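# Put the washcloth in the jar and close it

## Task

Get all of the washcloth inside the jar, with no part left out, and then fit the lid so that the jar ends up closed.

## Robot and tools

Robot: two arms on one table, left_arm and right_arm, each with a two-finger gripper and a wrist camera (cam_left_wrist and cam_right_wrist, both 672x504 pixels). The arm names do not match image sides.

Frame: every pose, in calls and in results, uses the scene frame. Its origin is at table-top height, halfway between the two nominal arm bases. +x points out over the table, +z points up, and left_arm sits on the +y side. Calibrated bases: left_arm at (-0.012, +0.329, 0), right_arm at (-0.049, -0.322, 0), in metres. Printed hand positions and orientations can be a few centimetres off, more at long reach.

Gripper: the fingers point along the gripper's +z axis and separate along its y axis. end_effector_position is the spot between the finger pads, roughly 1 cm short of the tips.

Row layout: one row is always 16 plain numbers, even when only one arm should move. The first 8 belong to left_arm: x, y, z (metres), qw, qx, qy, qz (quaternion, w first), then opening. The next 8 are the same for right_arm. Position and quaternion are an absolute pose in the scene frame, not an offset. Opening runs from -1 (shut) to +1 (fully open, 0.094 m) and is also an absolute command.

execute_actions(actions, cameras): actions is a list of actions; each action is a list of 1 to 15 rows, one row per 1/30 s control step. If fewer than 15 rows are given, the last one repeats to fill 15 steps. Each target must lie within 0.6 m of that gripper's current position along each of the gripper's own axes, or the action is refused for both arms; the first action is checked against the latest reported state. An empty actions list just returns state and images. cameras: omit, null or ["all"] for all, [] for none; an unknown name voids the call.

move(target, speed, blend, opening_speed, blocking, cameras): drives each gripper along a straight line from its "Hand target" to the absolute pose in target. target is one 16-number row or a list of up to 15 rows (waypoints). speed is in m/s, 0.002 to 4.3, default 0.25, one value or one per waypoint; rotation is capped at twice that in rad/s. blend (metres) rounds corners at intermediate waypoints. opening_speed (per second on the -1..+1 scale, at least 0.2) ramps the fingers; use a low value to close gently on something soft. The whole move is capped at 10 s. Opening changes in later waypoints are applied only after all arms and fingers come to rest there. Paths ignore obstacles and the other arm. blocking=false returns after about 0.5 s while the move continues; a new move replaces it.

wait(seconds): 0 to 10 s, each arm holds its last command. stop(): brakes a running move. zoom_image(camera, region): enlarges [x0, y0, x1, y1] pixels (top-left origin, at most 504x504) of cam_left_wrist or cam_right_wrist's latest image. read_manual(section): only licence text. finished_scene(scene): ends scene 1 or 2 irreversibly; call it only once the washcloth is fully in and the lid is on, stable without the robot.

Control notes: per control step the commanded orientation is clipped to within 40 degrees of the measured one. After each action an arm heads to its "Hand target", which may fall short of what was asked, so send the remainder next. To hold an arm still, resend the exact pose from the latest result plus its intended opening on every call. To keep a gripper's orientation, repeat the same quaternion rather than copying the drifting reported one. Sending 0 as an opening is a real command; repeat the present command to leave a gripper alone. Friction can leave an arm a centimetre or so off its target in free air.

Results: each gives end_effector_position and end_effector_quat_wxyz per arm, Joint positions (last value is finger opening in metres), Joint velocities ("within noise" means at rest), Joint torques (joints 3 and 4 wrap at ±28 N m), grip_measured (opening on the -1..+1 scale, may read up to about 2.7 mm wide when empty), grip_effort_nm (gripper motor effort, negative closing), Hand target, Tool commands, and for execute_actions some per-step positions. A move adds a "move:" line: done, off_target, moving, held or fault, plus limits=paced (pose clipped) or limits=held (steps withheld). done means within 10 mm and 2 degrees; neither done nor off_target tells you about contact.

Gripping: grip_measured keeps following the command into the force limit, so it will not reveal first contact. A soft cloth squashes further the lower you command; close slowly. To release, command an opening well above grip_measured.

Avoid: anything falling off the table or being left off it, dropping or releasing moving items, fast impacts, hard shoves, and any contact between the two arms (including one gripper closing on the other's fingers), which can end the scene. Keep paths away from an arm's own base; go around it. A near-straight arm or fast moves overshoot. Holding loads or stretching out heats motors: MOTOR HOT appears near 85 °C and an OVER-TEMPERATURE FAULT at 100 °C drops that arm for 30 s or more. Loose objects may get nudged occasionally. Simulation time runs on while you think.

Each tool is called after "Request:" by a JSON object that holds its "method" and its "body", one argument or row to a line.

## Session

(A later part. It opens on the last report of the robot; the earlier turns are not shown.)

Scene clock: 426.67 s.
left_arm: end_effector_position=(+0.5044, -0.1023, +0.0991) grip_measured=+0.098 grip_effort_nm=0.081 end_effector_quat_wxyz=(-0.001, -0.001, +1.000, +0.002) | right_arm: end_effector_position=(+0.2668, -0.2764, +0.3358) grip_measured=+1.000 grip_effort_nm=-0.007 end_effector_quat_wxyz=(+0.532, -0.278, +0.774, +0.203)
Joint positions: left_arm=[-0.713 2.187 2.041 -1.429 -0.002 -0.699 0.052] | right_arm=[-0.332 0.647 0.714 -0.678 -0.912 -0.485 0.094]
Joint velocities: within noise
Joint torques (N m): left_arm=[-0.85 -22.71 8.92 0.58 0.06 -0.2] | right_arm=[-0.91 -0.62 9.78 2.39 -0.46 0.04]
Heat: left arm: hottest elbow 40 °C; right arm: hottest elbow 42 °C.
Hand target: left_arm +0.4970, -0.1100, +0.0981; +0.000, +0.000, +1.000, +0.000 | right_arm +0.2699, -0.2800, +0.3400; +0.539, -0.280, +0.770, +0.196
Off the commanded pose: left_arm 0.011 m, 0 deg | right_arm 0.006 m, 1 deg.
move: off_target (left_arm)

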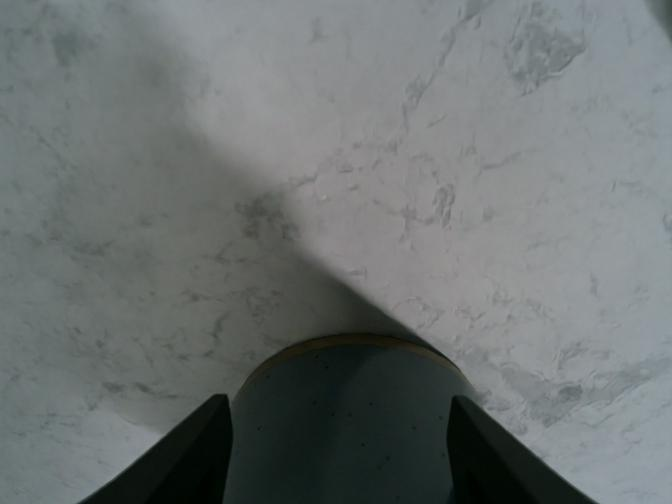

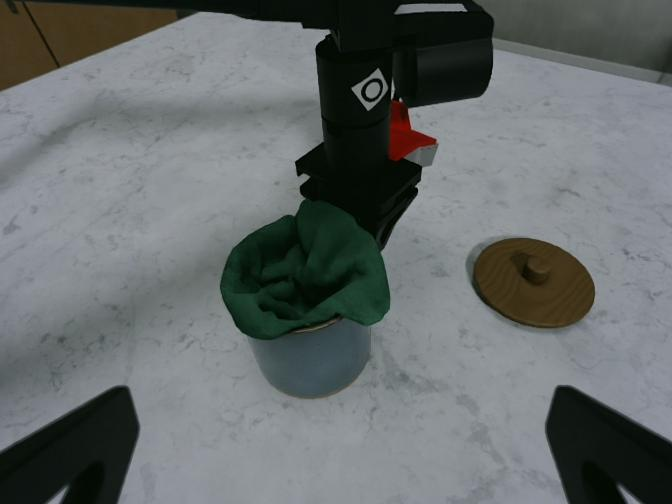

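Request:
{"method": "move", "body": {
  "target": [
    [0.480, -0.110, 0.10, 0, 0, 1, 0, 0.1, 0.27, -0.28, 0.34, 0.539, -0.2802, 0.7698, 0.1962, 1],
    [0.477, -0.110, 0.165, 0, 0, 1, 0, 0.1, 0.27, -0.28, 0.34, 0.539, -0.2802, 0.7698, 0.1962, 1],
    [0.440, -0.110, 0.185, 0, 0, 1, 0, 0.1, 0.27, -0.28, 0.34, 0.539, -0.2802, 0.7698, 0.1962, 1],
    [0.410, -0.109, 0.17, 0, 0, 1, 0, 0.1, 0.27, -0.28, 0.34, 0.539, -0.2802, 0.7698, 0.1962, 1]
  ],
  "speed": 0.08,
  "blend": [0.005, 0.01, 0.01, 0]
}}

Scene clock: 436.60 s.
left_arm: end_effector_position=(+0.4150, -0.1034, +0.1694) grip_measured=+0.098 grip_effort_nm=0.081 end_effector_quat_wxyz=(-0.003, +0.001, +1.000, +0.004) | right_arm: end_effector_position=(+0.2668, -0.2764, +0.3358) grip_measured=+1.000 grip_effort_nm=-0.007 end_effector_quat_wxyz=(+0.532, -0.278, +0.774, +0.203)
Joint positions: left_arm=[-0.809 1.967 1.866 -1.48 -0.002 -0.79 0.052] | right_arm=[-0.332 0.647 0.714 -0.678 -0.912 -0.485 0.094]
Joint velocities: within noise
Joint torques (N m): left_arm=[-0.73 -20.07 9.21 0.58 0 -0.24] | right_arm=[-1.03 -0.67 9.76 2.39 -0.47 0.04]
Heat: left arm: hottest elbow 40 °C; right arm: hottest elbow 42 °C.
Hand target: left_arm +0.4100, -0.1090, +0.1701; +0.000, +0.000, +1.000, +0.000 | right_arm +0.2699, -0.2800, +0.3400; +0.539, -0.280, +0.770, +0.196
Off the commanded pose: left_arm 0.008 m, 1 deg | right_arm 0.006 m, 1 deg.
move: done

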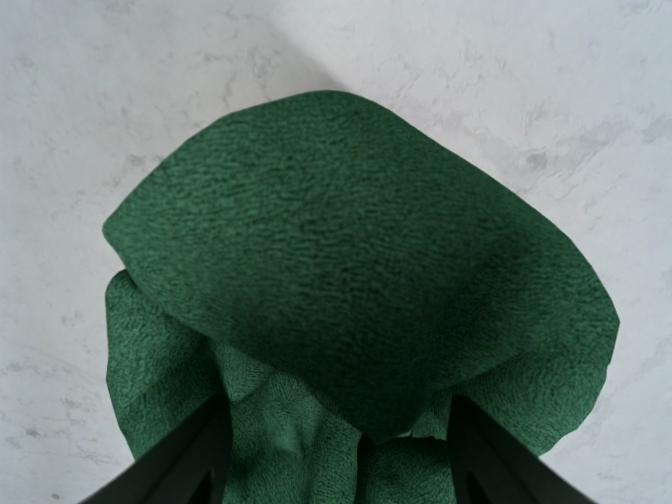

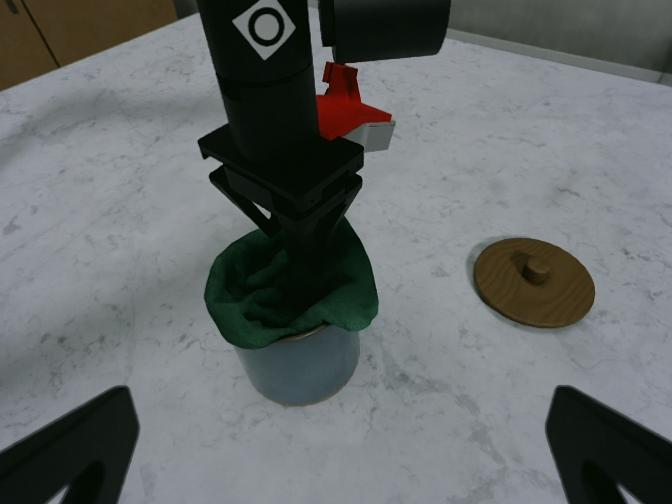

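Request:
{"method": "move", "body": {
  "target": [
    [0.41, -0.108, 0.20, 0, 0, 1, 0, -0.5, 0.27, -0.28, 0.34, 0.539, -0.2802, 0.7698, 0.1962, 1],
    [0.428, -0.108, 0.18, 0, 0, 1, 0, -0.5, 0.27, -0.28, 0.34, 0.539, -0.2802, 0.7698, 0.1962, 1],
    [0.426, -0.108, 0.10, 0, 0, 1, 0, -0.5, 0.27, -0.28, 0.34, 0.539, -0.2802, 0.7698, 0.1962, 1]
  ],
  "speed": [0.12, 0.12, 0.07]
}}

Scene clock: 479.07 s.
left_arm: end_effector_position=(+0.4217, -0.1108, +0.1321) grip_measured=-0.498 grip_effort_nm=-0.085 end_effector_quat_wxyz=(+0.013, +0.001, +1.000, -0.013) | right_arm: end_effector_position=(+0.2668, -0.2764, +0.3358) grip_measured=+1.000 grip_effort_nm=-0.007 end_effector_quat_wxyz=(+0.532, -0.278, +0.774, +0.203)
Joint positions: left_arm=[-0.809 1.977 1.782 -1.339 0 -0.791 0.024] | right_arm=[-0.332 0.647 0.714 -0.678 -0.912 -0.485 0.094]
Joint velocities: within noise
Joint torques (N m): left_arm=[0.67 -16.21 8.58 1.06 -0.07 0] | right_arm=[-0.85 -0.79 9.74 2.37 -0.46 0.03]
Heat: left arm: hottest elbow 38 °C; right arm: hottest elbow 43 °C.
Hand target: left_arm +0.4249, -0.1071, +0.1007; +0.000, +0.000, +1.000, +0.000 | right_arm +0.2699, -0.2800, +0.3400; +0.539, -0.280, +0.770, +0.196
Off the commanded pose: left_arm 0.032 m, 2 deg | right_arm 0.006 m, 1 deg.
move: off_target (left_arm)

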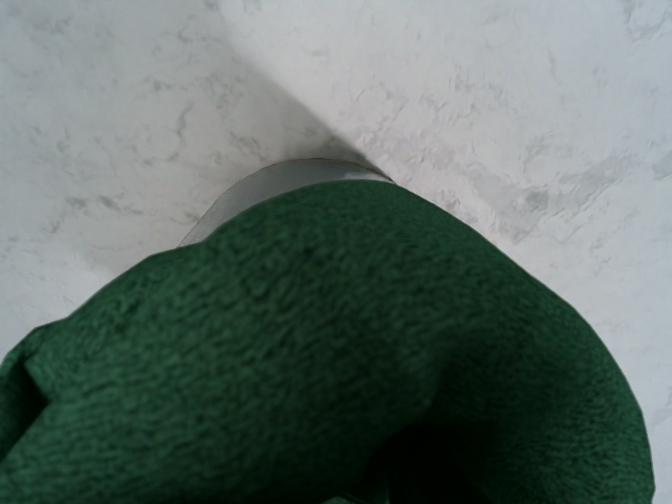

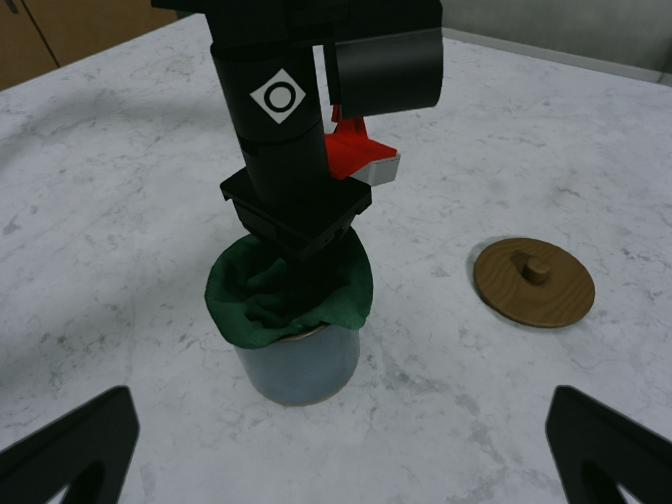

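Request:
{"method": "move", "body": {
  "target": [
    [0.424, -0.106, 0.065, 0, 0, 1, 0, -0.5, 0.27, -0.28, 0.34, 0.539, -0.2802, 0.7698, 0.1962, 1]
  ],
  "speed": [0.07]
}}

Scene clock: 485.60 s.
left_arm: end_effector_position=(+0.4209, -0.1107, +0.1094) grip_measured=-0.498 grip_effort_nm=-0.090 end_effector_quat_wxyz=(+0.019, +0.001, +1.000, -0.021) | right_arm: end_effector_position=(+0.2668, -0.2764, +0.3358) grip_measured=+1.000 grip_effort_nm=-0.007 end_effector_quat_wxyz=(+0.532, -0.278, +0.774, +0.203)
Joint positions: left_arm=[-0.809 1.977 1.721 -1.259 0.003 -0.791 0.024] | right_arm=[-0.332 0.647 0.714 -0.678 -0.912 -0.485 0.094]
Joint velocities: within noise
Joint torques (N m): left_arm=[1.03 -14.68 8.1 1.21 -0.17 -0.01] | right_arm=[-0.97 -0.73 9.76 2.4 -0.46 0.03]
Heat: left arm: hottest elbow 38 °C; right arm: hottest elbow 43 °C.
Hand target: left_arm +0.4220, -0.1043, +0.0664; +0.000, +0.000, +1.000, +0.000 | right_arm +0.2699, -0.2800, +0.3400; +0.539, -0.280, +0.770, +0.196
Off the commanded pose: left_arm 0.045 m, 3 deg | right_arm 0.006 m, 1 deg.
move: off_target (left_arm)

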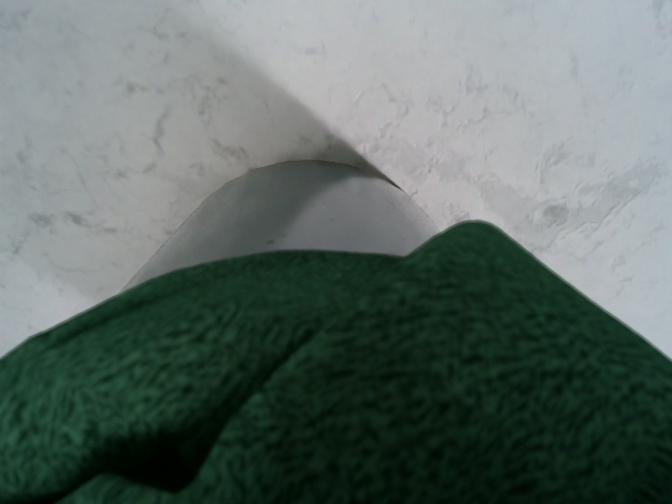

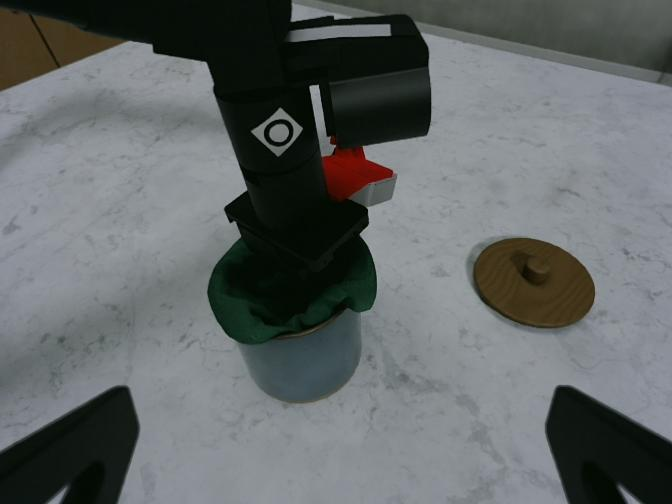

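Request:
{"method": "move", "body": {
  "target": [
    [0.42, -0.108, 0.17, 0, 0, 1, 0, -0.5, 0.27, -0.28, 0.34, 0.539, -0.2802, 0.7698, 0.1962, 1],
    [0.37, -0.08, 0.31, 0.1206, 0.3794, 0.9159, -0.0499, -0.5, 0.27, -0.28, 0.34, 0.539, -0.2802, 0.7698, 0.1962, 1]
  ],
  "speed": [0.1, 0.25],
  "blend": [0.02, 0]
}}

Request:
{"method": "zoom_image", "body": {
  "camera": "cam_right_wrist",
  "region": [170, 160, 410, 420]
}}

Scene clock: 498.83 s.
left_arm: end_effector_position=(+0.3741, -0.0733, +0.3133) grip_measured=-0.498 grip_effort_nm=-0.095 end_effector_quat_wxyz=(+0.119, +0.367, +0.921, -0.048) | right_arm: end_effector_position=(+0.2668, -0.2764, +0.3358) grip_measured=+1.000 grip_effort_nm=-0.012 end_effector_quat_wxyz=(+0.532, -0.278, +0.774, +0.203)
Joint positions: left_arm=[-0.826 1.642 1.767 -1.44 -0.012 -0.049 0.024] | right_arm=[-0.332 0.647 0.714 -0.678 -0.912 -0.485 0.094]
Joint velocities: within noise
Joint torques (N m): left_arm=[-0.85 -15.09 9.69 1.24 0.06 0.06] | right_arm=[-0.85 -0.73 9.78 2.41 -0.48 0.04]
Heat: left arm: hottest elbow 38 °C; right arm: hottest elbow 43 °C.
Hand target: left_arm +0.3699, -0.0799, +0.3101; +0.121, +0.379, +0.916, -0.050 | right_arm +0.2699, -0.2800, +0.3400; +0.539, -0.280, +0.770, +0.196
Off the commanded pose: left_arm 0.008 m, 2 deg | right_arm 0.006 m, 1 deg.
move: done

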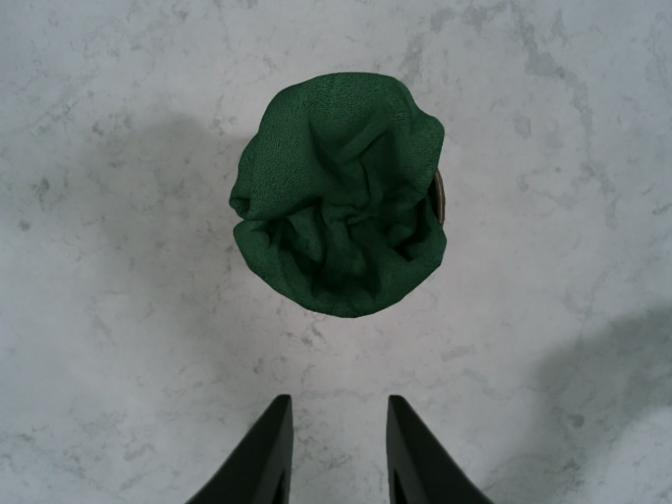

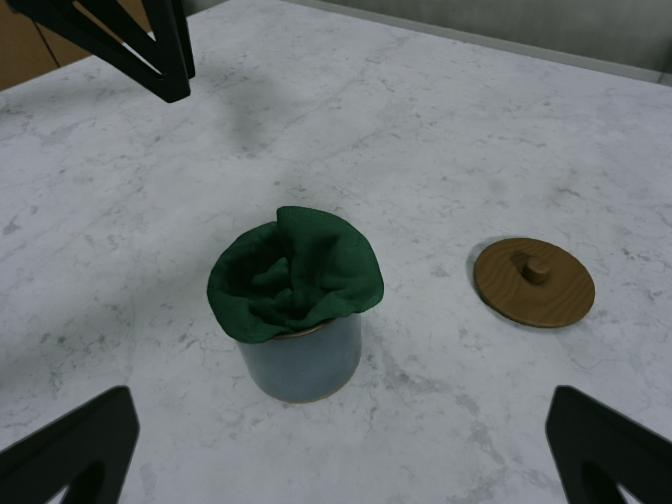

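Scaled by 1.938.

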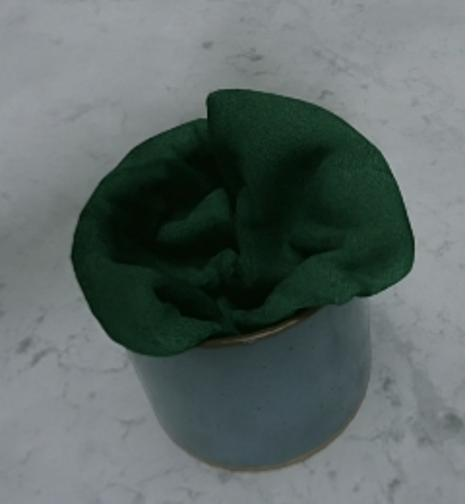

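Request:
{"method": "move", "body": {
  "target": [
    [0.367, -0.080, 0.19, 0, 0.3827, 0.9239, 0, -0.6, 0.27, -0.28, 0.34, 0.539, -0.2802, 0.7698, 0.1962, 1],
    [0.368, -0.080, 0.07, 0, 0.3827, 0.9239, 0, -0.6, 0.27, -0.28, 0.34, 0.539, -0.2802, 0.7698, 0.1962, 1],
    [0.370, -0.082, 0.18, 0, 0.3827, 0.9239, 0, -0.6, 0.27, -0.28, 0.34, 0.539, -0.2802, 0.7698, 0.1962, 1],
    [0.42, -0.083, 0.18, 0, 0.3827, 0.9239, 0, -0.6, 0.27, -0.28, 0.34, 0.539, -0.2802, 0.7698, 0.1962, 1],
    [0.42, -0.083, 0.07, 0, 0.3827, 0.9239, 0, -0.6, 0.27, -0.28, 0.34, 0.539, -0.2802, 0.7698, 0.1962, 1]
  ],
  "speed": [0.15, 0.1, 0.15, 0.15, 0.1]
}}

Scene clock: 537.23 s.
left_arm: end_effector_position=(+0.4190, -0.0855, +0.1138) grip_measured=-0.599 grip_effort_nm=-0.085 end_effector_quat_wxyz=(+0.026, +0.378, +0.925, -0.012) | right_arm: end_effector_position=(+0.2668, -0.2764, +0.3358) grip_measured=+1.000 grip_effort_nm=-0.007 end_effector_quat_wxyz=(+0.532, -0.278, +0.774, +0.203)
Joint positions: left_arm=[-0.782 1.923 1.649 -1.24 0.002 0.011 0.019] | right_arm=[-0.332 0.647 0.714 -0.678 -0.912 -0.486 0.094]
Joint velocities: within noise
Joint torques (N m): left_arm=[0.5 -14.1 8.06 1.25 -0.09 0.05] | right_arm=[-0.97 -0.67 9.77 2.37 -0.47 0.03]
Heat: left arm: hottest elbow 39 °C; right arm: hottest elbow 43 °C.
Hand target: left_arm +0.4182, -0.0812, +0.0714; +0.000, +0.383, +0.924, +0.000 | right_arm +0.2699, -0.2800, +0.3400; +0.539, -0.280, +0.770, +0.196
Off the commanded pose: left_arm 0.044 m, 3 deg | right_arm 0.006 m, 1 deg.
move: off_target (left_arm)

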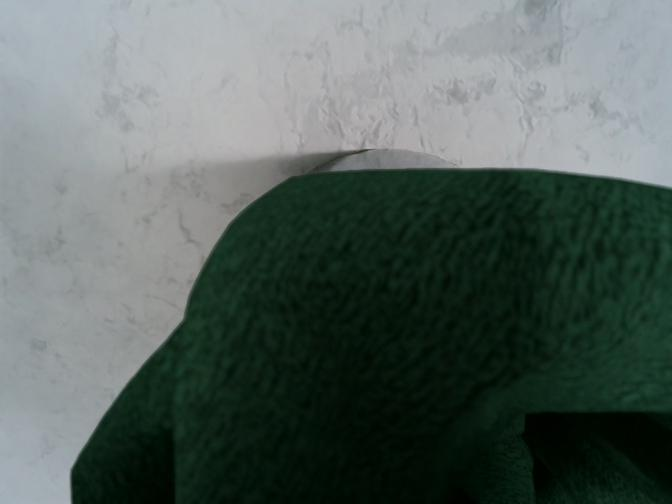

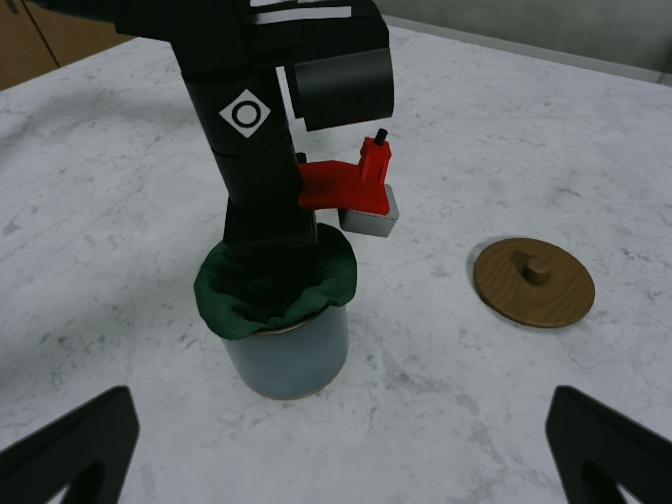

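Request:
{"method": "move", "body": {
  "target": [
    [0.415, -0.085, 0.18, 0, 0.3827, 0.9239, 0, -0.6, 0.27, -0.28, 0.34, 0.539, -0.2802, 0.7698, 0.1962, 1],
    [0.415, -0.122, 0.18, 0, 0.3827, 0.9239, 0, -0.6, 0.27, -0.28, 0.34, 0.539, -0.2802, 0.7698, 0.1962, 1],
    [0.413, -0.122, 0.06, 0, 0.3827, 0.9239, 0, -0.6, 0.27, -0.28, 0.34, 0.539, -0.2802, 0.7698, 0.1962, 1],
    [0.405, -0.116, 0.18, 0, 0.3827, 0.9239, 0, -0.6, 0.27, -0.28, 0.34, 0.539, -0.2802, 0.7698, 0.1962, 1],
    [0.355, -0.075, 0.31, 0.1206, 0.3794, 0.9159, -0.0499, -0.6, 0.27, -0.28, 0.34, 0.539, -0.2802, 0.7698, 0.1962, 1]
  ],
  "speed": [0.15, 0.15, 0.1, 0.15, 0.25]
}}

Request:
{"method": "zoom_image", "body": {
  "camera": "cam_right_wrist",
  "region": [170, 160, 410, 420]
}}

Scene clock: 552.93 s.
left_arm: end_effector_position=(+0.3555, -0.0662, +0.3225) grip_measured=-0.599 grip_effort_nm=-0.090 end_effector_quat_wxyz=(+0.127, +0.380, +0.915, -0.052) | right_arm: end_effector_position=(+0.2668, -0.2764, +0.3358) grip_measured=+1.000 grip_effort_nm=-0.007 end_effector_quat_wxyz=(+0.532, -0.278, +0.774, +0.203)
Joint positions: left_arm=[-0.842 1.584 1.717 -1.43 -0.011 -0.036 0.019] | right_arm=[-0.332 0.647 0.714 -0.678 -0.912 -0.486 0.094]
Joint velocities: within noise
Joint torques (N m): left_arm=[-0.56 -13.22 9.91 1.24 -0.11 -0.26] | right_arm=[-1.08 -0.73 9.76 2.37 -0.46 0.03]
Heat: left arm: hottest elbow 39 °C; right arm: hottest elbow 43 °C.
Hand target: left_arm +0.3548, -0.0747, +0.3101; +0.121, +0.379, +0.916, -0.050 | right_arm +0.2699, -0.2800, +0.3400; +0.539, -0.280, +0.770, +0.196
Off the commanded pose: left_arm 0.015 m, 1 deg | right_arm 0.006 m, 1 deg.
move: off_target (left_arm)

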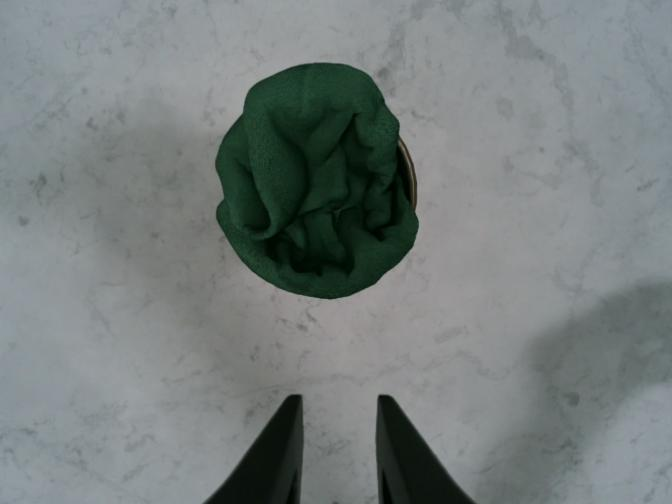

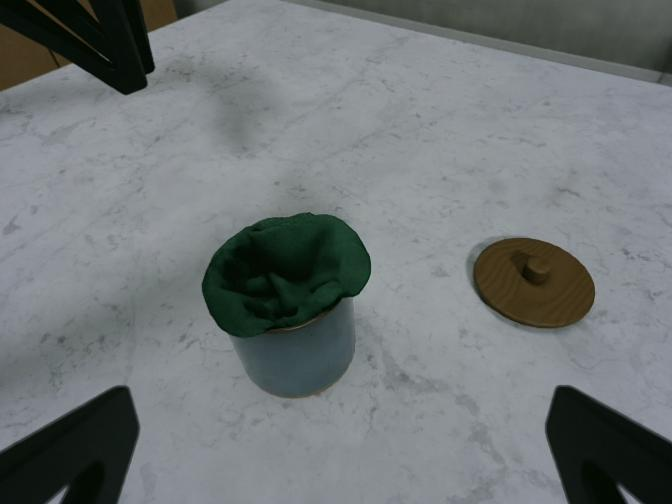

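Scaled by 1.938.

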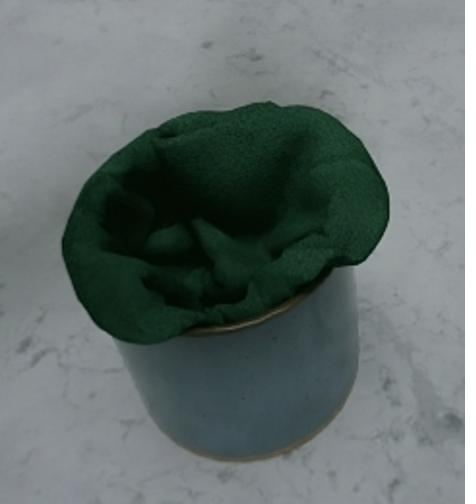

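Request:
{"method": "move", "body": {
  "target": [
    [0.352, -0.102, 0.20, 0, 0, 1, 0, -0.4, 0.27, -0.28, 0.34, 0.539, -0.2802, 0.7698, 0.1962, 1],
    [0.352, -0.102, 0.05, 0, 0, 1, 0, -0.4, 0.27, -0.28, 0.34, 0.539, -0.2802, 0.7698, 0.1962, 1],
    [0.362, -0.102, 0.18, 0, 0, 1, 0, -0.4, 0.27, -0.28, 0.34, 0.539, -0.2802, 0.7698, 0.1962, 1],
    [0.34, -0.07, 0.31, 0.1206, 0.3794, 0.9159, -0.0499, -0.4, 0.27, -0.28, 0.34, 0.539, -0.2802, 0.7698, 0.1962, 1]
  ],
  "speed": [0.2, 0.1, 0.15, 0.25]
}}

Request:
{"method": "zoom_image", "body": {
  "camera": "cam_right_wrist",
  "region": [170, 160, 410, 420]
}}

Scene clock: 580.13 s.
left_arm: end_effector_position=(+0.3370, -0.0678, +0.3067) grip_measured=-0.402 grip_effort_nm=0.085 end_effector_quat_wxyz=(+0.113, +0.375, +0.919, -0.046) | right_arm: end_effector_position=(+0.2668, -0.2764, +0.3358) grip_measured=+1.000 grip_effort_nm=-0.012 end_effector_quat_wxyz=(+0.532, -0.278, +0.774, +0.203)
Joint positions: left_arm=[-0.872 1.568 1.662 -1.42 -0.02 -0.079 0.028] | right_arm=[-0.332 0.647 0.714 -0.678 -0.912 -0.486 0.094]
Joint velocities: within noise
Joint torques (N m): left_arm=[0.73 -14.51 10.92 1.09 0.07 0.05] | right_arm=[-0.97 -0.67 9.77 2.39 -0.47 0.03]
Heat: left arm: hottest elbow 39 °C; right arm: hottest elbow 43 °C.
Hand target: left_arm +0.3399, -0.0700, +0.3099; +0.120, +0.379, +0.916, -0.050 | right_arm +0.2699, -0.2800, +0.3400; +0.539, -0.280, +0.770, +0.196
Off the commanded pose: left_arm 0.005 m, 1 deg | right_arm 0.006 m, 1 deg.
move: done

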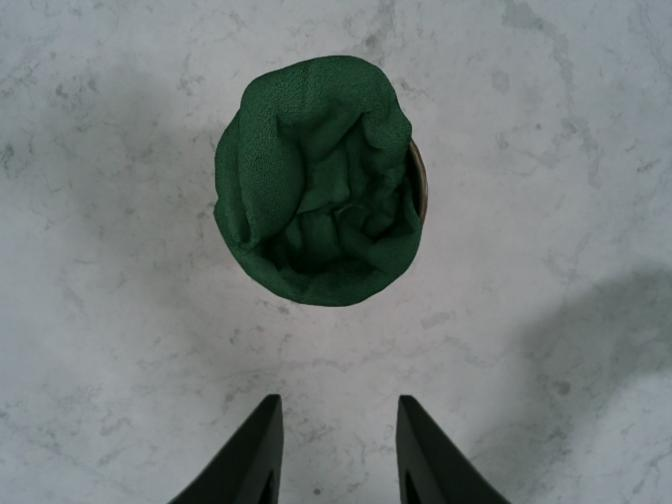

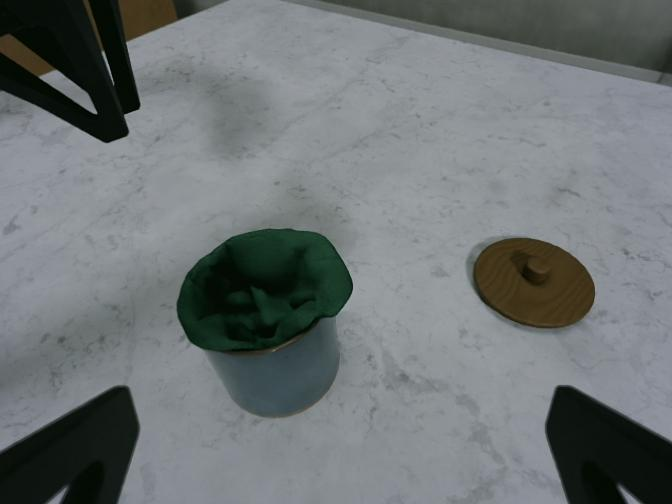

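Scaled by 1.938.

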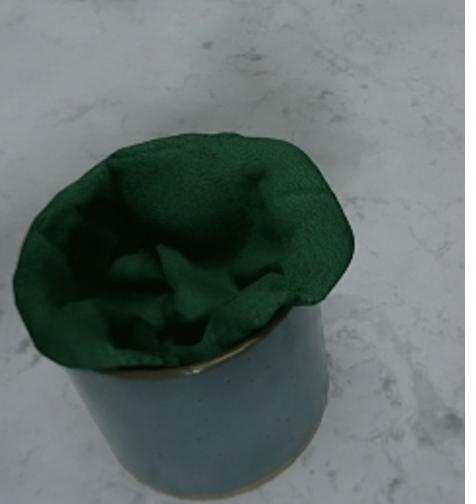

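Request:
{"method": "move", "body": {
  "target": [
    [0.365, -0.100, 0.21, 0, 0.3827, 0.9239, 0, 0.45, 0.27, -0.28, 0.34, 0.539, -0.2802, 0.7698, 0.1962, 1],
    [0.367, -0.101, 0.055, 0, 0.3827, 0.9239, 0, 0.45, 0.27, -0.28, 0.34, 0.539, -0.2802, 0.7698, 0.1962, 1]
  ],
  "speed": [0.2, 0.1]
}}

Scene clock: 609.03 s.
left_arm: end_effector_position=(+0.3715, -0.1036, +0.1033) grip_measured=+0.448 grip_effort_nm=0.085 end_effector_quat_wxyz=(+0.032, +0.376, +0.926, -0.014) | right_arm: end_effector_position=(+0.2668, -0.2764, +0.3358) grip_measured=+1.000 grip_effort_nm=-0.012 end_effector_quat_wxyz=(+0.532, -0.278, +0.774, +0.203)
Joint positions: left_arm=[-0.863 1.873 1.545 -1.172 -0.004 -0.075 0.068] | right_arm=[-0.332 0.647 0.714 -0.678 -0.912 -0.486 0.094]
Joint velocities: within noise
Joint torques (N m): left_arm=[0.44 -12.69 7.3 1.13 0.13 0.08] | right_arm=[-0.91 -0.67 9.78 2.39 -0.47 0.03]
Heat: left arm: hottest elbow 39 °C; right arm: hottest elbow 44 °C.
Hand target: left_arm +0.3651, -0.0987, +0.0571; +0.000, +0.383, +0.924, +0.000 | right_arm +0.2699, -0.2800, +0.3400; +0.539, -0.280, +0.770, +0.196
Off the commanded pose: left_arm 0.049 m, 4 deg | right_arm 0.006 m, 1 deg.
move: off_target (left_arm)

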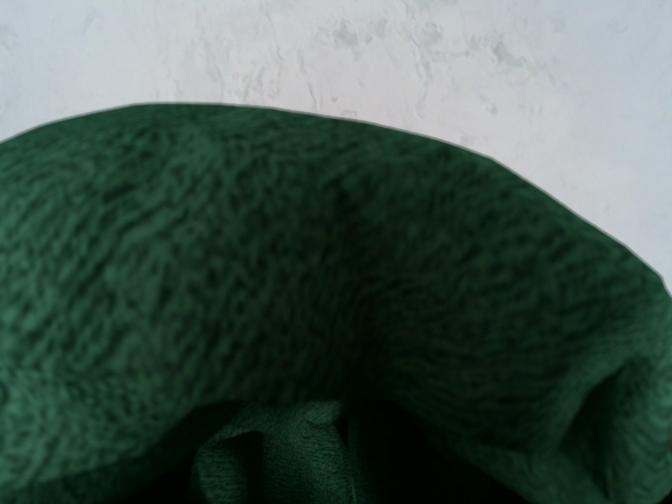

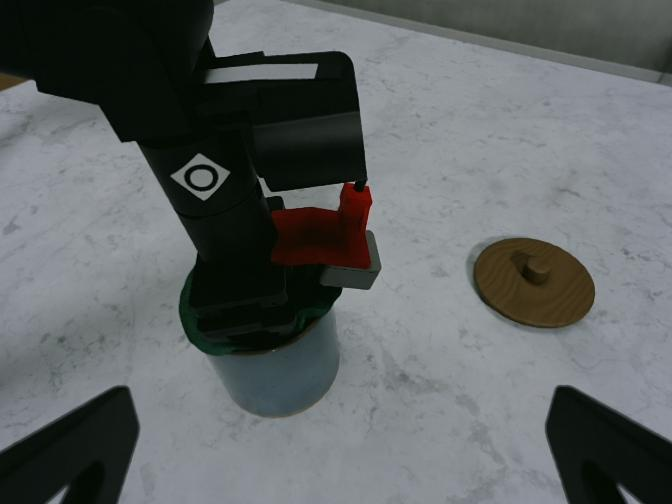

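Request:
{"method": "move", "body": {
  "target": [
    [0.367, -0.101, 0.20, 0, 0.3827, 0.9239, 0, 0.45, 0.27, -0.28, 0.34, 0.539, -0.2802, 0.7698, 0.1962, 1],
    [0.367, -0.101, 0.21, 0, 0.7071, 0.7071, 0, 0.45, 0.27, -0.28, 0.34, 0.539, -0.2802, 0.7698, 0.1962, 1],
    [0.367, -0.101, 0.05, 0, 0.7071, 0.7071, 0, 0.45, 0.27, -0.28, 0.34, 0.539, -0.2802, 0.7698, 0.1962, 1]
  ],
  "speed": [0.15, 0.5, 0.1]
}}

Scene clock: 620.13 s.
left_arm: end_effector_position=(+0.3698, -0.1034, +0.1008) grip_measured=+0.448 grip_effort_nm=0.085 end_effector_quat_wxyz=(+0.034, +0.701, +0.712, -0.004) | right_arm: end_effector_position=(+0.2668, -0.2764, +0.3358) grip_measured=+1.000 grip_effort_nm=-0.012 end_effector_quat_wxyz=(+0.532, -0.278, +0.774, +0.203)
Joint positions: left_arm=[-0.863 1.873 1.538 -1.167 0.003 0.709 0.068] | right_arm=[-0.332 0.647 0.714 -0.678 -0.912 -0.486 0.094]
Joint velocities: within noise
Joint torques (N m): left_arm=[0.32 -12.69 7.17 1.4 -0.08 0.06] | right_arm=[-1.03 -0.67 9.77 2.39 -0.47 0.03]
Heat: left arm: hottest elbow 39 °C; right arm: hottest elbow 44 °C.
Hand target: left_arm +0.3648, -0.0984, +0.0523; +0.000, +0.707, +0.707, +0.000 | right_arm +0.2699, -0.2800, +0.3400; +0.539, -0.280, +0.770, +0.196
Off the commanded pose: left_arm 0.051 m, 4 deg | right_arm 0.006 m, 1 deg.
move: off_target (left_arm)

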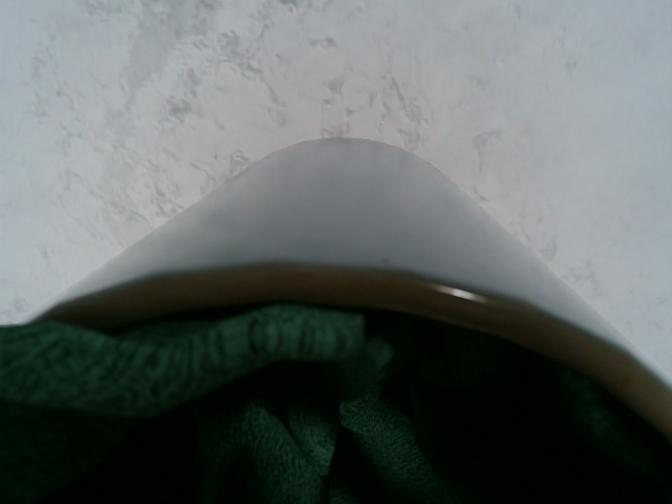

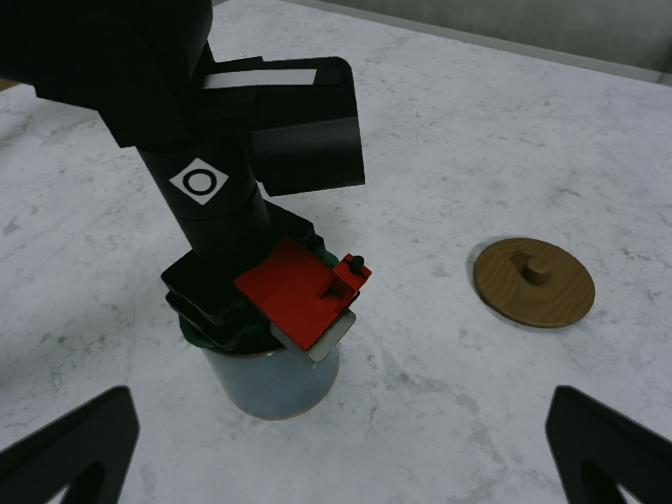

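Request:
{"method": "move", "body": {
  "target": [
    [0.367, -0.101, 0.20, 0, 0.7071, 0.7071, 0, 0.45, 0.27, -0.28, 0.34, 0.539, -0.2802, 0.7698, 0.1962, 1],
    [0.367, -0.101, 0.21, 0, 0, 1, 0, 0.45, 0.27, -0.28, 0.34, 0.539, -0.2802, 0.7698, 0.1962, 1],
    [0.367, -0.101, 0.05, 0, 0, 1, 0, 0.45, 0.27, -0.28, 0.34, 0.539, -0.2802, 0.7698, 0.1962, 1]
  ],
  "speed": [0.15, 0.7, 0.1]
}}

Scene clock: 634.53 s.
left_arm: end_effector_position=(+0.3695, -0.1024, +0.0925) grip_measured=+0.449 grip_effort_nm=0.076 end_effector_quat_wxyz=(+0.018, +0.005, +1.000, -0.021) | right_arm: end_effector_position=(+0.2668, -0.2764, +0.3358) grip_measured=+1.000 grip_effort_nm=-0.007 end_effector_quat_wxyz=(+0.532, -0.278, +0.774, +0.203)
Joint positions: left_arm=[-0.863 1.886 1.535 -1.165 0.001 -0.835 0.068] | right_arm=[-0.332 0.647 0.714 -0.678 -0.912 -0.486 0.094]
Joint velocities: within noise
Joint torques (N m): left_arm=[0.09 -13.22 7.61 1.25 -0.11 -0.23] | right_arm=[-1.03 -0.56 9.77 2.39 -0.47 0.04]
Heat: left arm: hottest elbow 38 °C; right arm: hottest elbow 44 °C.
Hand target: left_arm +0.3654, -0.0991, +0.0516; +0.000, +0.000, +1.000, +0.000 | right_arm +0.2699, -0.2800, +0.3400; +0.539, -0.280, +0.770, +0.196
Off the commanded pose: left_arm 0.043 m, 3 deg | right_arm 0.006 m, 1 deg.
move: off_target (left_arm)

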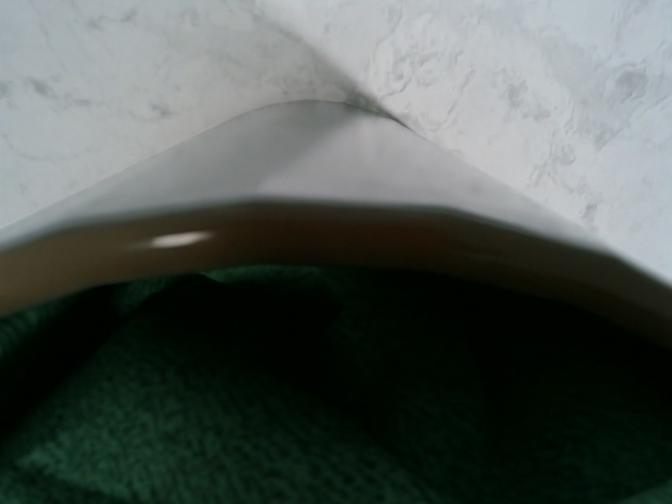

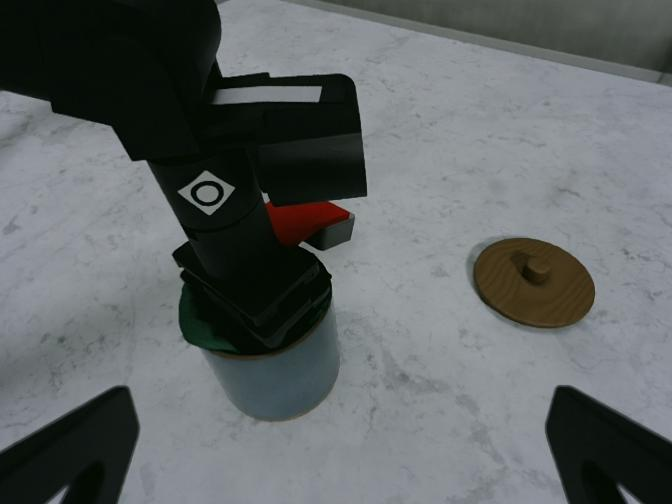

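Request:
{"method": "move", "body": {
  "target": [
    [0.367, -0.101, 0.19, 0, 0, 1, 0, 0.45, 0.27, -0.28, 0.34, 0.539, -0.2802, 0.7698, 0.1962, 1],
    [0.33, -0.065, 0.31, 0.1206, 0.3794, 0.9159, -0.0499, 0.45, 0.27, -0.28, 0.34, 0.539, -0.2802, 0.7698, 0.1962, 1]
  ],
  "speed": [0.15, 0.25]
}}

Request:
{"method": "zoom_image", "body": {
  "camera": "cam_right_wrist",
  "region": [150, 180, 390, 440]
}}

Request:
{"method": "zoom_image", "body": {
  "camera": "cam_left_wrist",
  "region": [170, 30, 500, 330]
}}

Scene clock: 646.37 s.
left_arm: end_effector_position=(+0.3331, -0.0600, +0.3126) grip_measured=+0.449 grip_effort_nm=0.071 end_effector_quat_wxyz=(+0.118, +0.369, +0.921, -0.047) | right_arm: end_effector_position=(+0.2668, -0.2764, +0.3358) grip_measured=+1.000 grip_effort_nm=-0.002 end_effector_quat_wxyz=(+0.532, -0.278, +0.774, +0.203)
Joint positions: left_arm=[-0.869 1.541 1.644 -1.42 -0.023 -0.087 0.068] | right_arm=[-0.332 0.647 0.714 -0.678 -0.912 -0.486 0.094]
Joint velocities: within noise
Joint torques (N m): left_arm=[-0.67 -13.45 9.65 1.22 0.05 0.05] | right_arm=[-0.97 -0.79 9.81 2.39 -0.47 0.03]
Heat: left arm: hottest elbow 38 °C; right arm: hottest elbow 44 °C.
Hand target: left_arm +0.3300, -0.0649, +0.3100; +0.120, +0.379, +0.916, -0.050 | right_arm +0.2699, -0.2800, +0.3400; +0.539, -0.280, +0.770, +0.196
Off the commanded pose: left_arm 0.006 m, 1 deg | right_arm 0.006 m, 1 deg.
move: done

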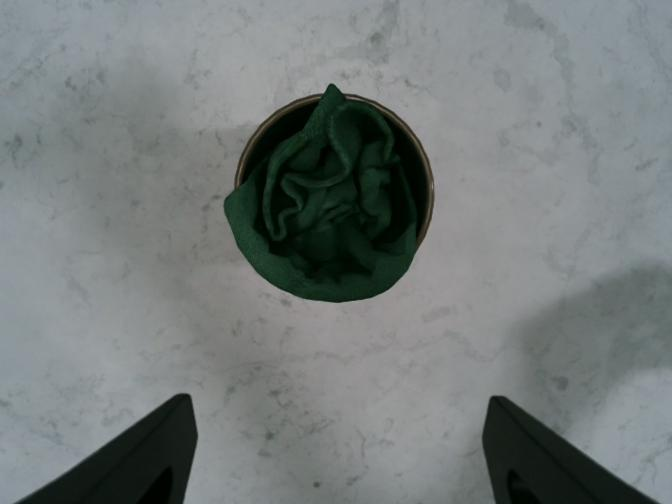

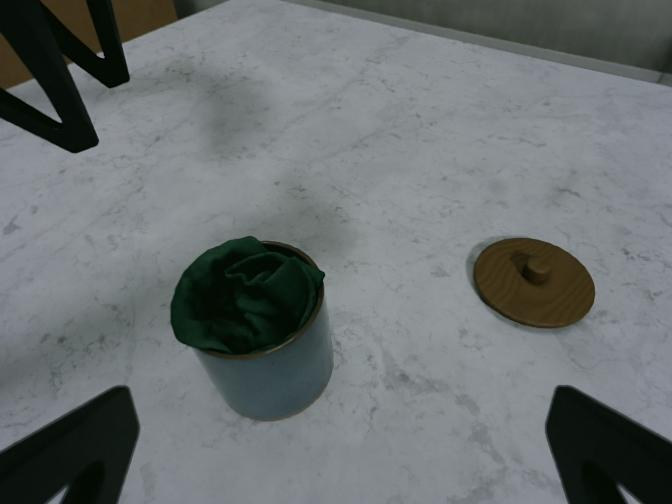

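Scaled by 1.938.

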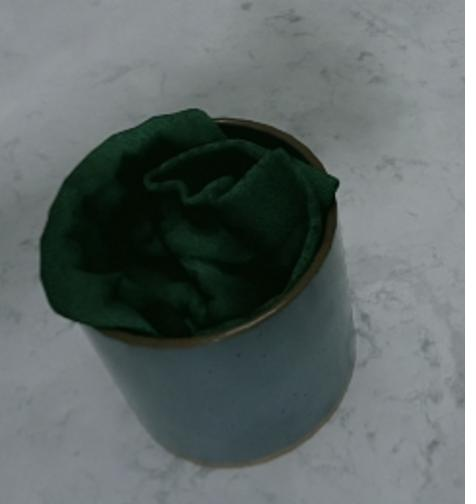

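Scaled by 1.527.

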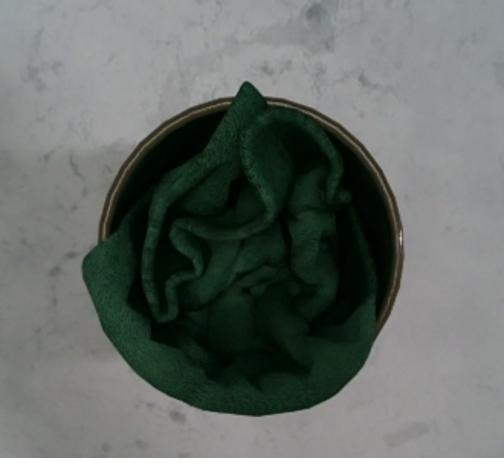

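Request:
{"method": "move", "body": {
  "target": [
    [0.343, -0.070, 0.21, 0, 0.3827, 0.9239, 0, 0.05, 0.27, -0.28, 0.34, 0.539, -0.2802, 0.7698, 0.1962, 1],
    [0.343, -0.070, 0.07, 0, 0.3827, 0.9239, 0, 0.05, 0.27, -0.28, 0.34, 0.539, -0.2802, 0.7698, 0.1962, 1],
    [0.346, -0.073, 0.20, 0, 0.3827, 0.9239, 0, 0.05, 0.27, -0.28, 0.34, 0.539, -0.2802, 0.7698, 0.1962, 1],
    [0.31, -0.045, 0.31, 0.1206, 0.3794, 0.9159, -0.0499, 0.05, 0.27, -0.28, 0.34, 0.539, -0.2802, 0.7698, 0.1962, 1]
  ],
  "speed": [0.2, 0.1, 0.15, 0.25]
}}

Request:
{"method": "zoom_image", "body": {
  "camera": "cam_right_wrist",
  "region": [150, 180, 390, 440]
}}

Request:
{"method": "zoom_image", "body": {
  "camera": "cam_left_wrist",
  "region": [170, 30, 500, 330]
}}

Scene clock: 680.13 s.
left_arm: end_effector_position=(+0.3106, -0.0366, +0.3214) grip_measured=+0.051 grip_effort_nm=-0.081 end_effector_quat_wxyz=(+0.126, +0.377, +0.916, -0.053) | right_arm: end_effector_position=(+0.2668, -0.2764, +0.3358) grip_measured=+1.000 grip_effort_nm=-0.012 end_effector_quat_wxyz=(+0.532, -0.278, +0.774, +0.203)
Joint positions: left_arm=[-0.871 1.445 1.559 -1.411 -0.019 -0.071 0.049] | right_arm=[-0.332 0.647 0.714 -0.678 -0.912 -0.486 0.094]
Joint velocities: within noise
Joint torques (N m): left_arm=[-0.79 -10.64 9.81 1.31 -0.13 -0.18] | right_arm=[-0.97 -0.73 9.77 2.37 -0.47 0.03]
Heat: left arm: hottest elbow 39 °C; right arm: hottest elbow 44 °C.
Hand target: left_arm +0.3099, -0.0447, +0.3101; +0.121, +0.379, +0.916, -0.050 | right_arm +0.2699, -0.2800, +0.3400; +0.539, -0.280, +0.770, +0.196
Off the commanded pose: left_arm 0.014 m, 1 deg | right_arm 0.006 m, 1 deg.
move: off_target (left_arm)

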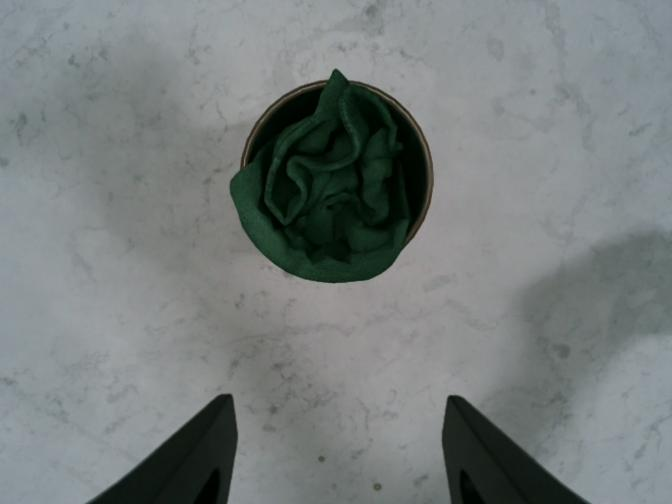

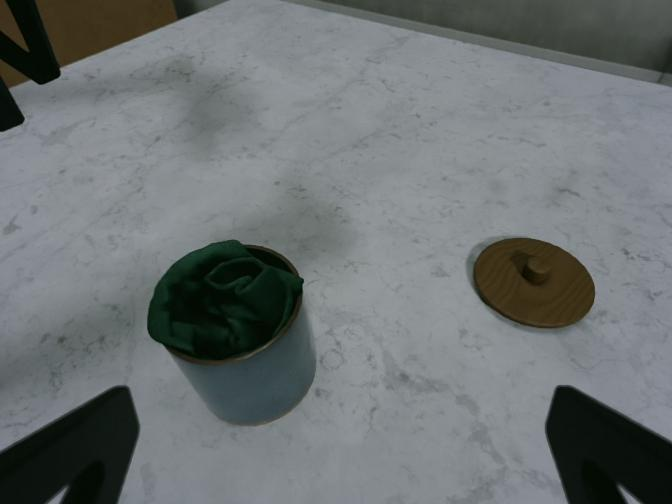

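Scaled by 1.938.

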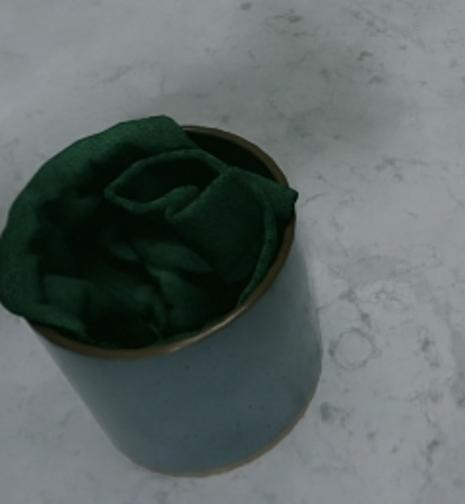

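Scaled by 1.527.

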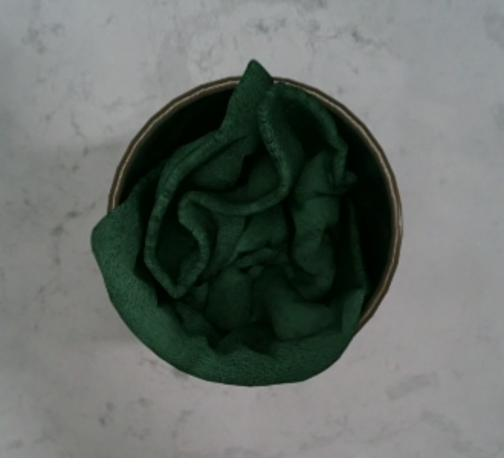

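Request:
{"method": "move", "body": {
  "target": [
    [0.344, -0.078, 0.21, 0, -0.3827, 0.9239, 0, 0.5, 0.27, -0.28, 0.34, 0.539, -0.2802, 0.7698, 0.1962, 1],
    [0.344, -0.078, 0.06, 0, -0.3827, 0.9239, 0, 0.5, 0.27, -0.28, 0.34, 0.539, -0.2802, 0.7698, 0.1962, 1]
  ],
  "speed": [0.4, 0.1]
}}

Scene clock: 711.77 s.
left_arm: end_effector_position=(+0.3471, -0.0849, +0.1045) grip_measured=+0.498 grip_effort_nm=0.071 end_effector_quat_wxyz=(+0.013, -0.375, +0.927, -0.034) | right_arm: end_effector_position=(+0.2668, -0.2764, +0.3358) grip_measured=+1.000 grip_effort_nm=-0.007 end_effector_quat_wxyz=(+0.532, -0.278, +0.774, +0.203)
Joint positions: left_arm=[-0.873 1.797 1.437 -1.139 -0.002 -1.624 0.07] | right_arm=[-0.332 0.647 0.714 -0.678 -0.912 -0.486 0.094]
Joint velocities: within noise
Joint torques (N m): left_arm=[0.85 -11.81 6.91 0.96 -0.04 -0.23] | right_arm=[-0.97 -0.73 9.76 2.4 -0.47 0.04]
Heat: left arm: hottest elbow 40 °C; right arm: hottest elbow 44 °C.
Hand target: left_arm +0.3422, -0.0762, +0.0620; +0.000, -0.383, +0.924, +0.000 | right_arm +0.2699, -0.2800, +0.3400; +0.539, -0.280, +0.770, +0.196
Off the commanded pose: left_arm 0.045 m, 4 deg | right_arm 0.006 m, 1 deg.
move: off_target (left_arm)

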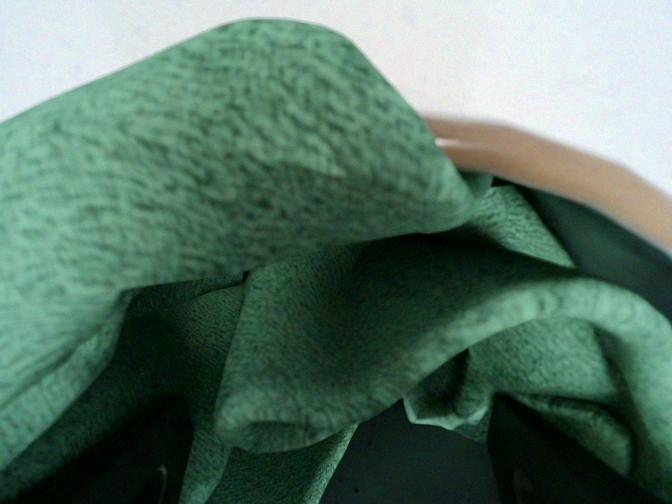

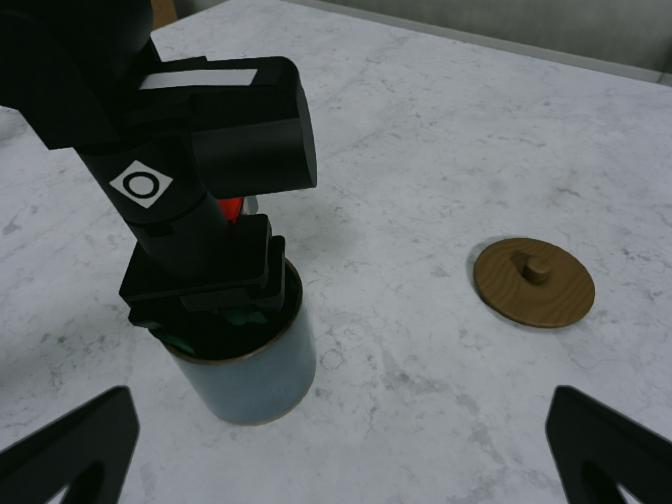

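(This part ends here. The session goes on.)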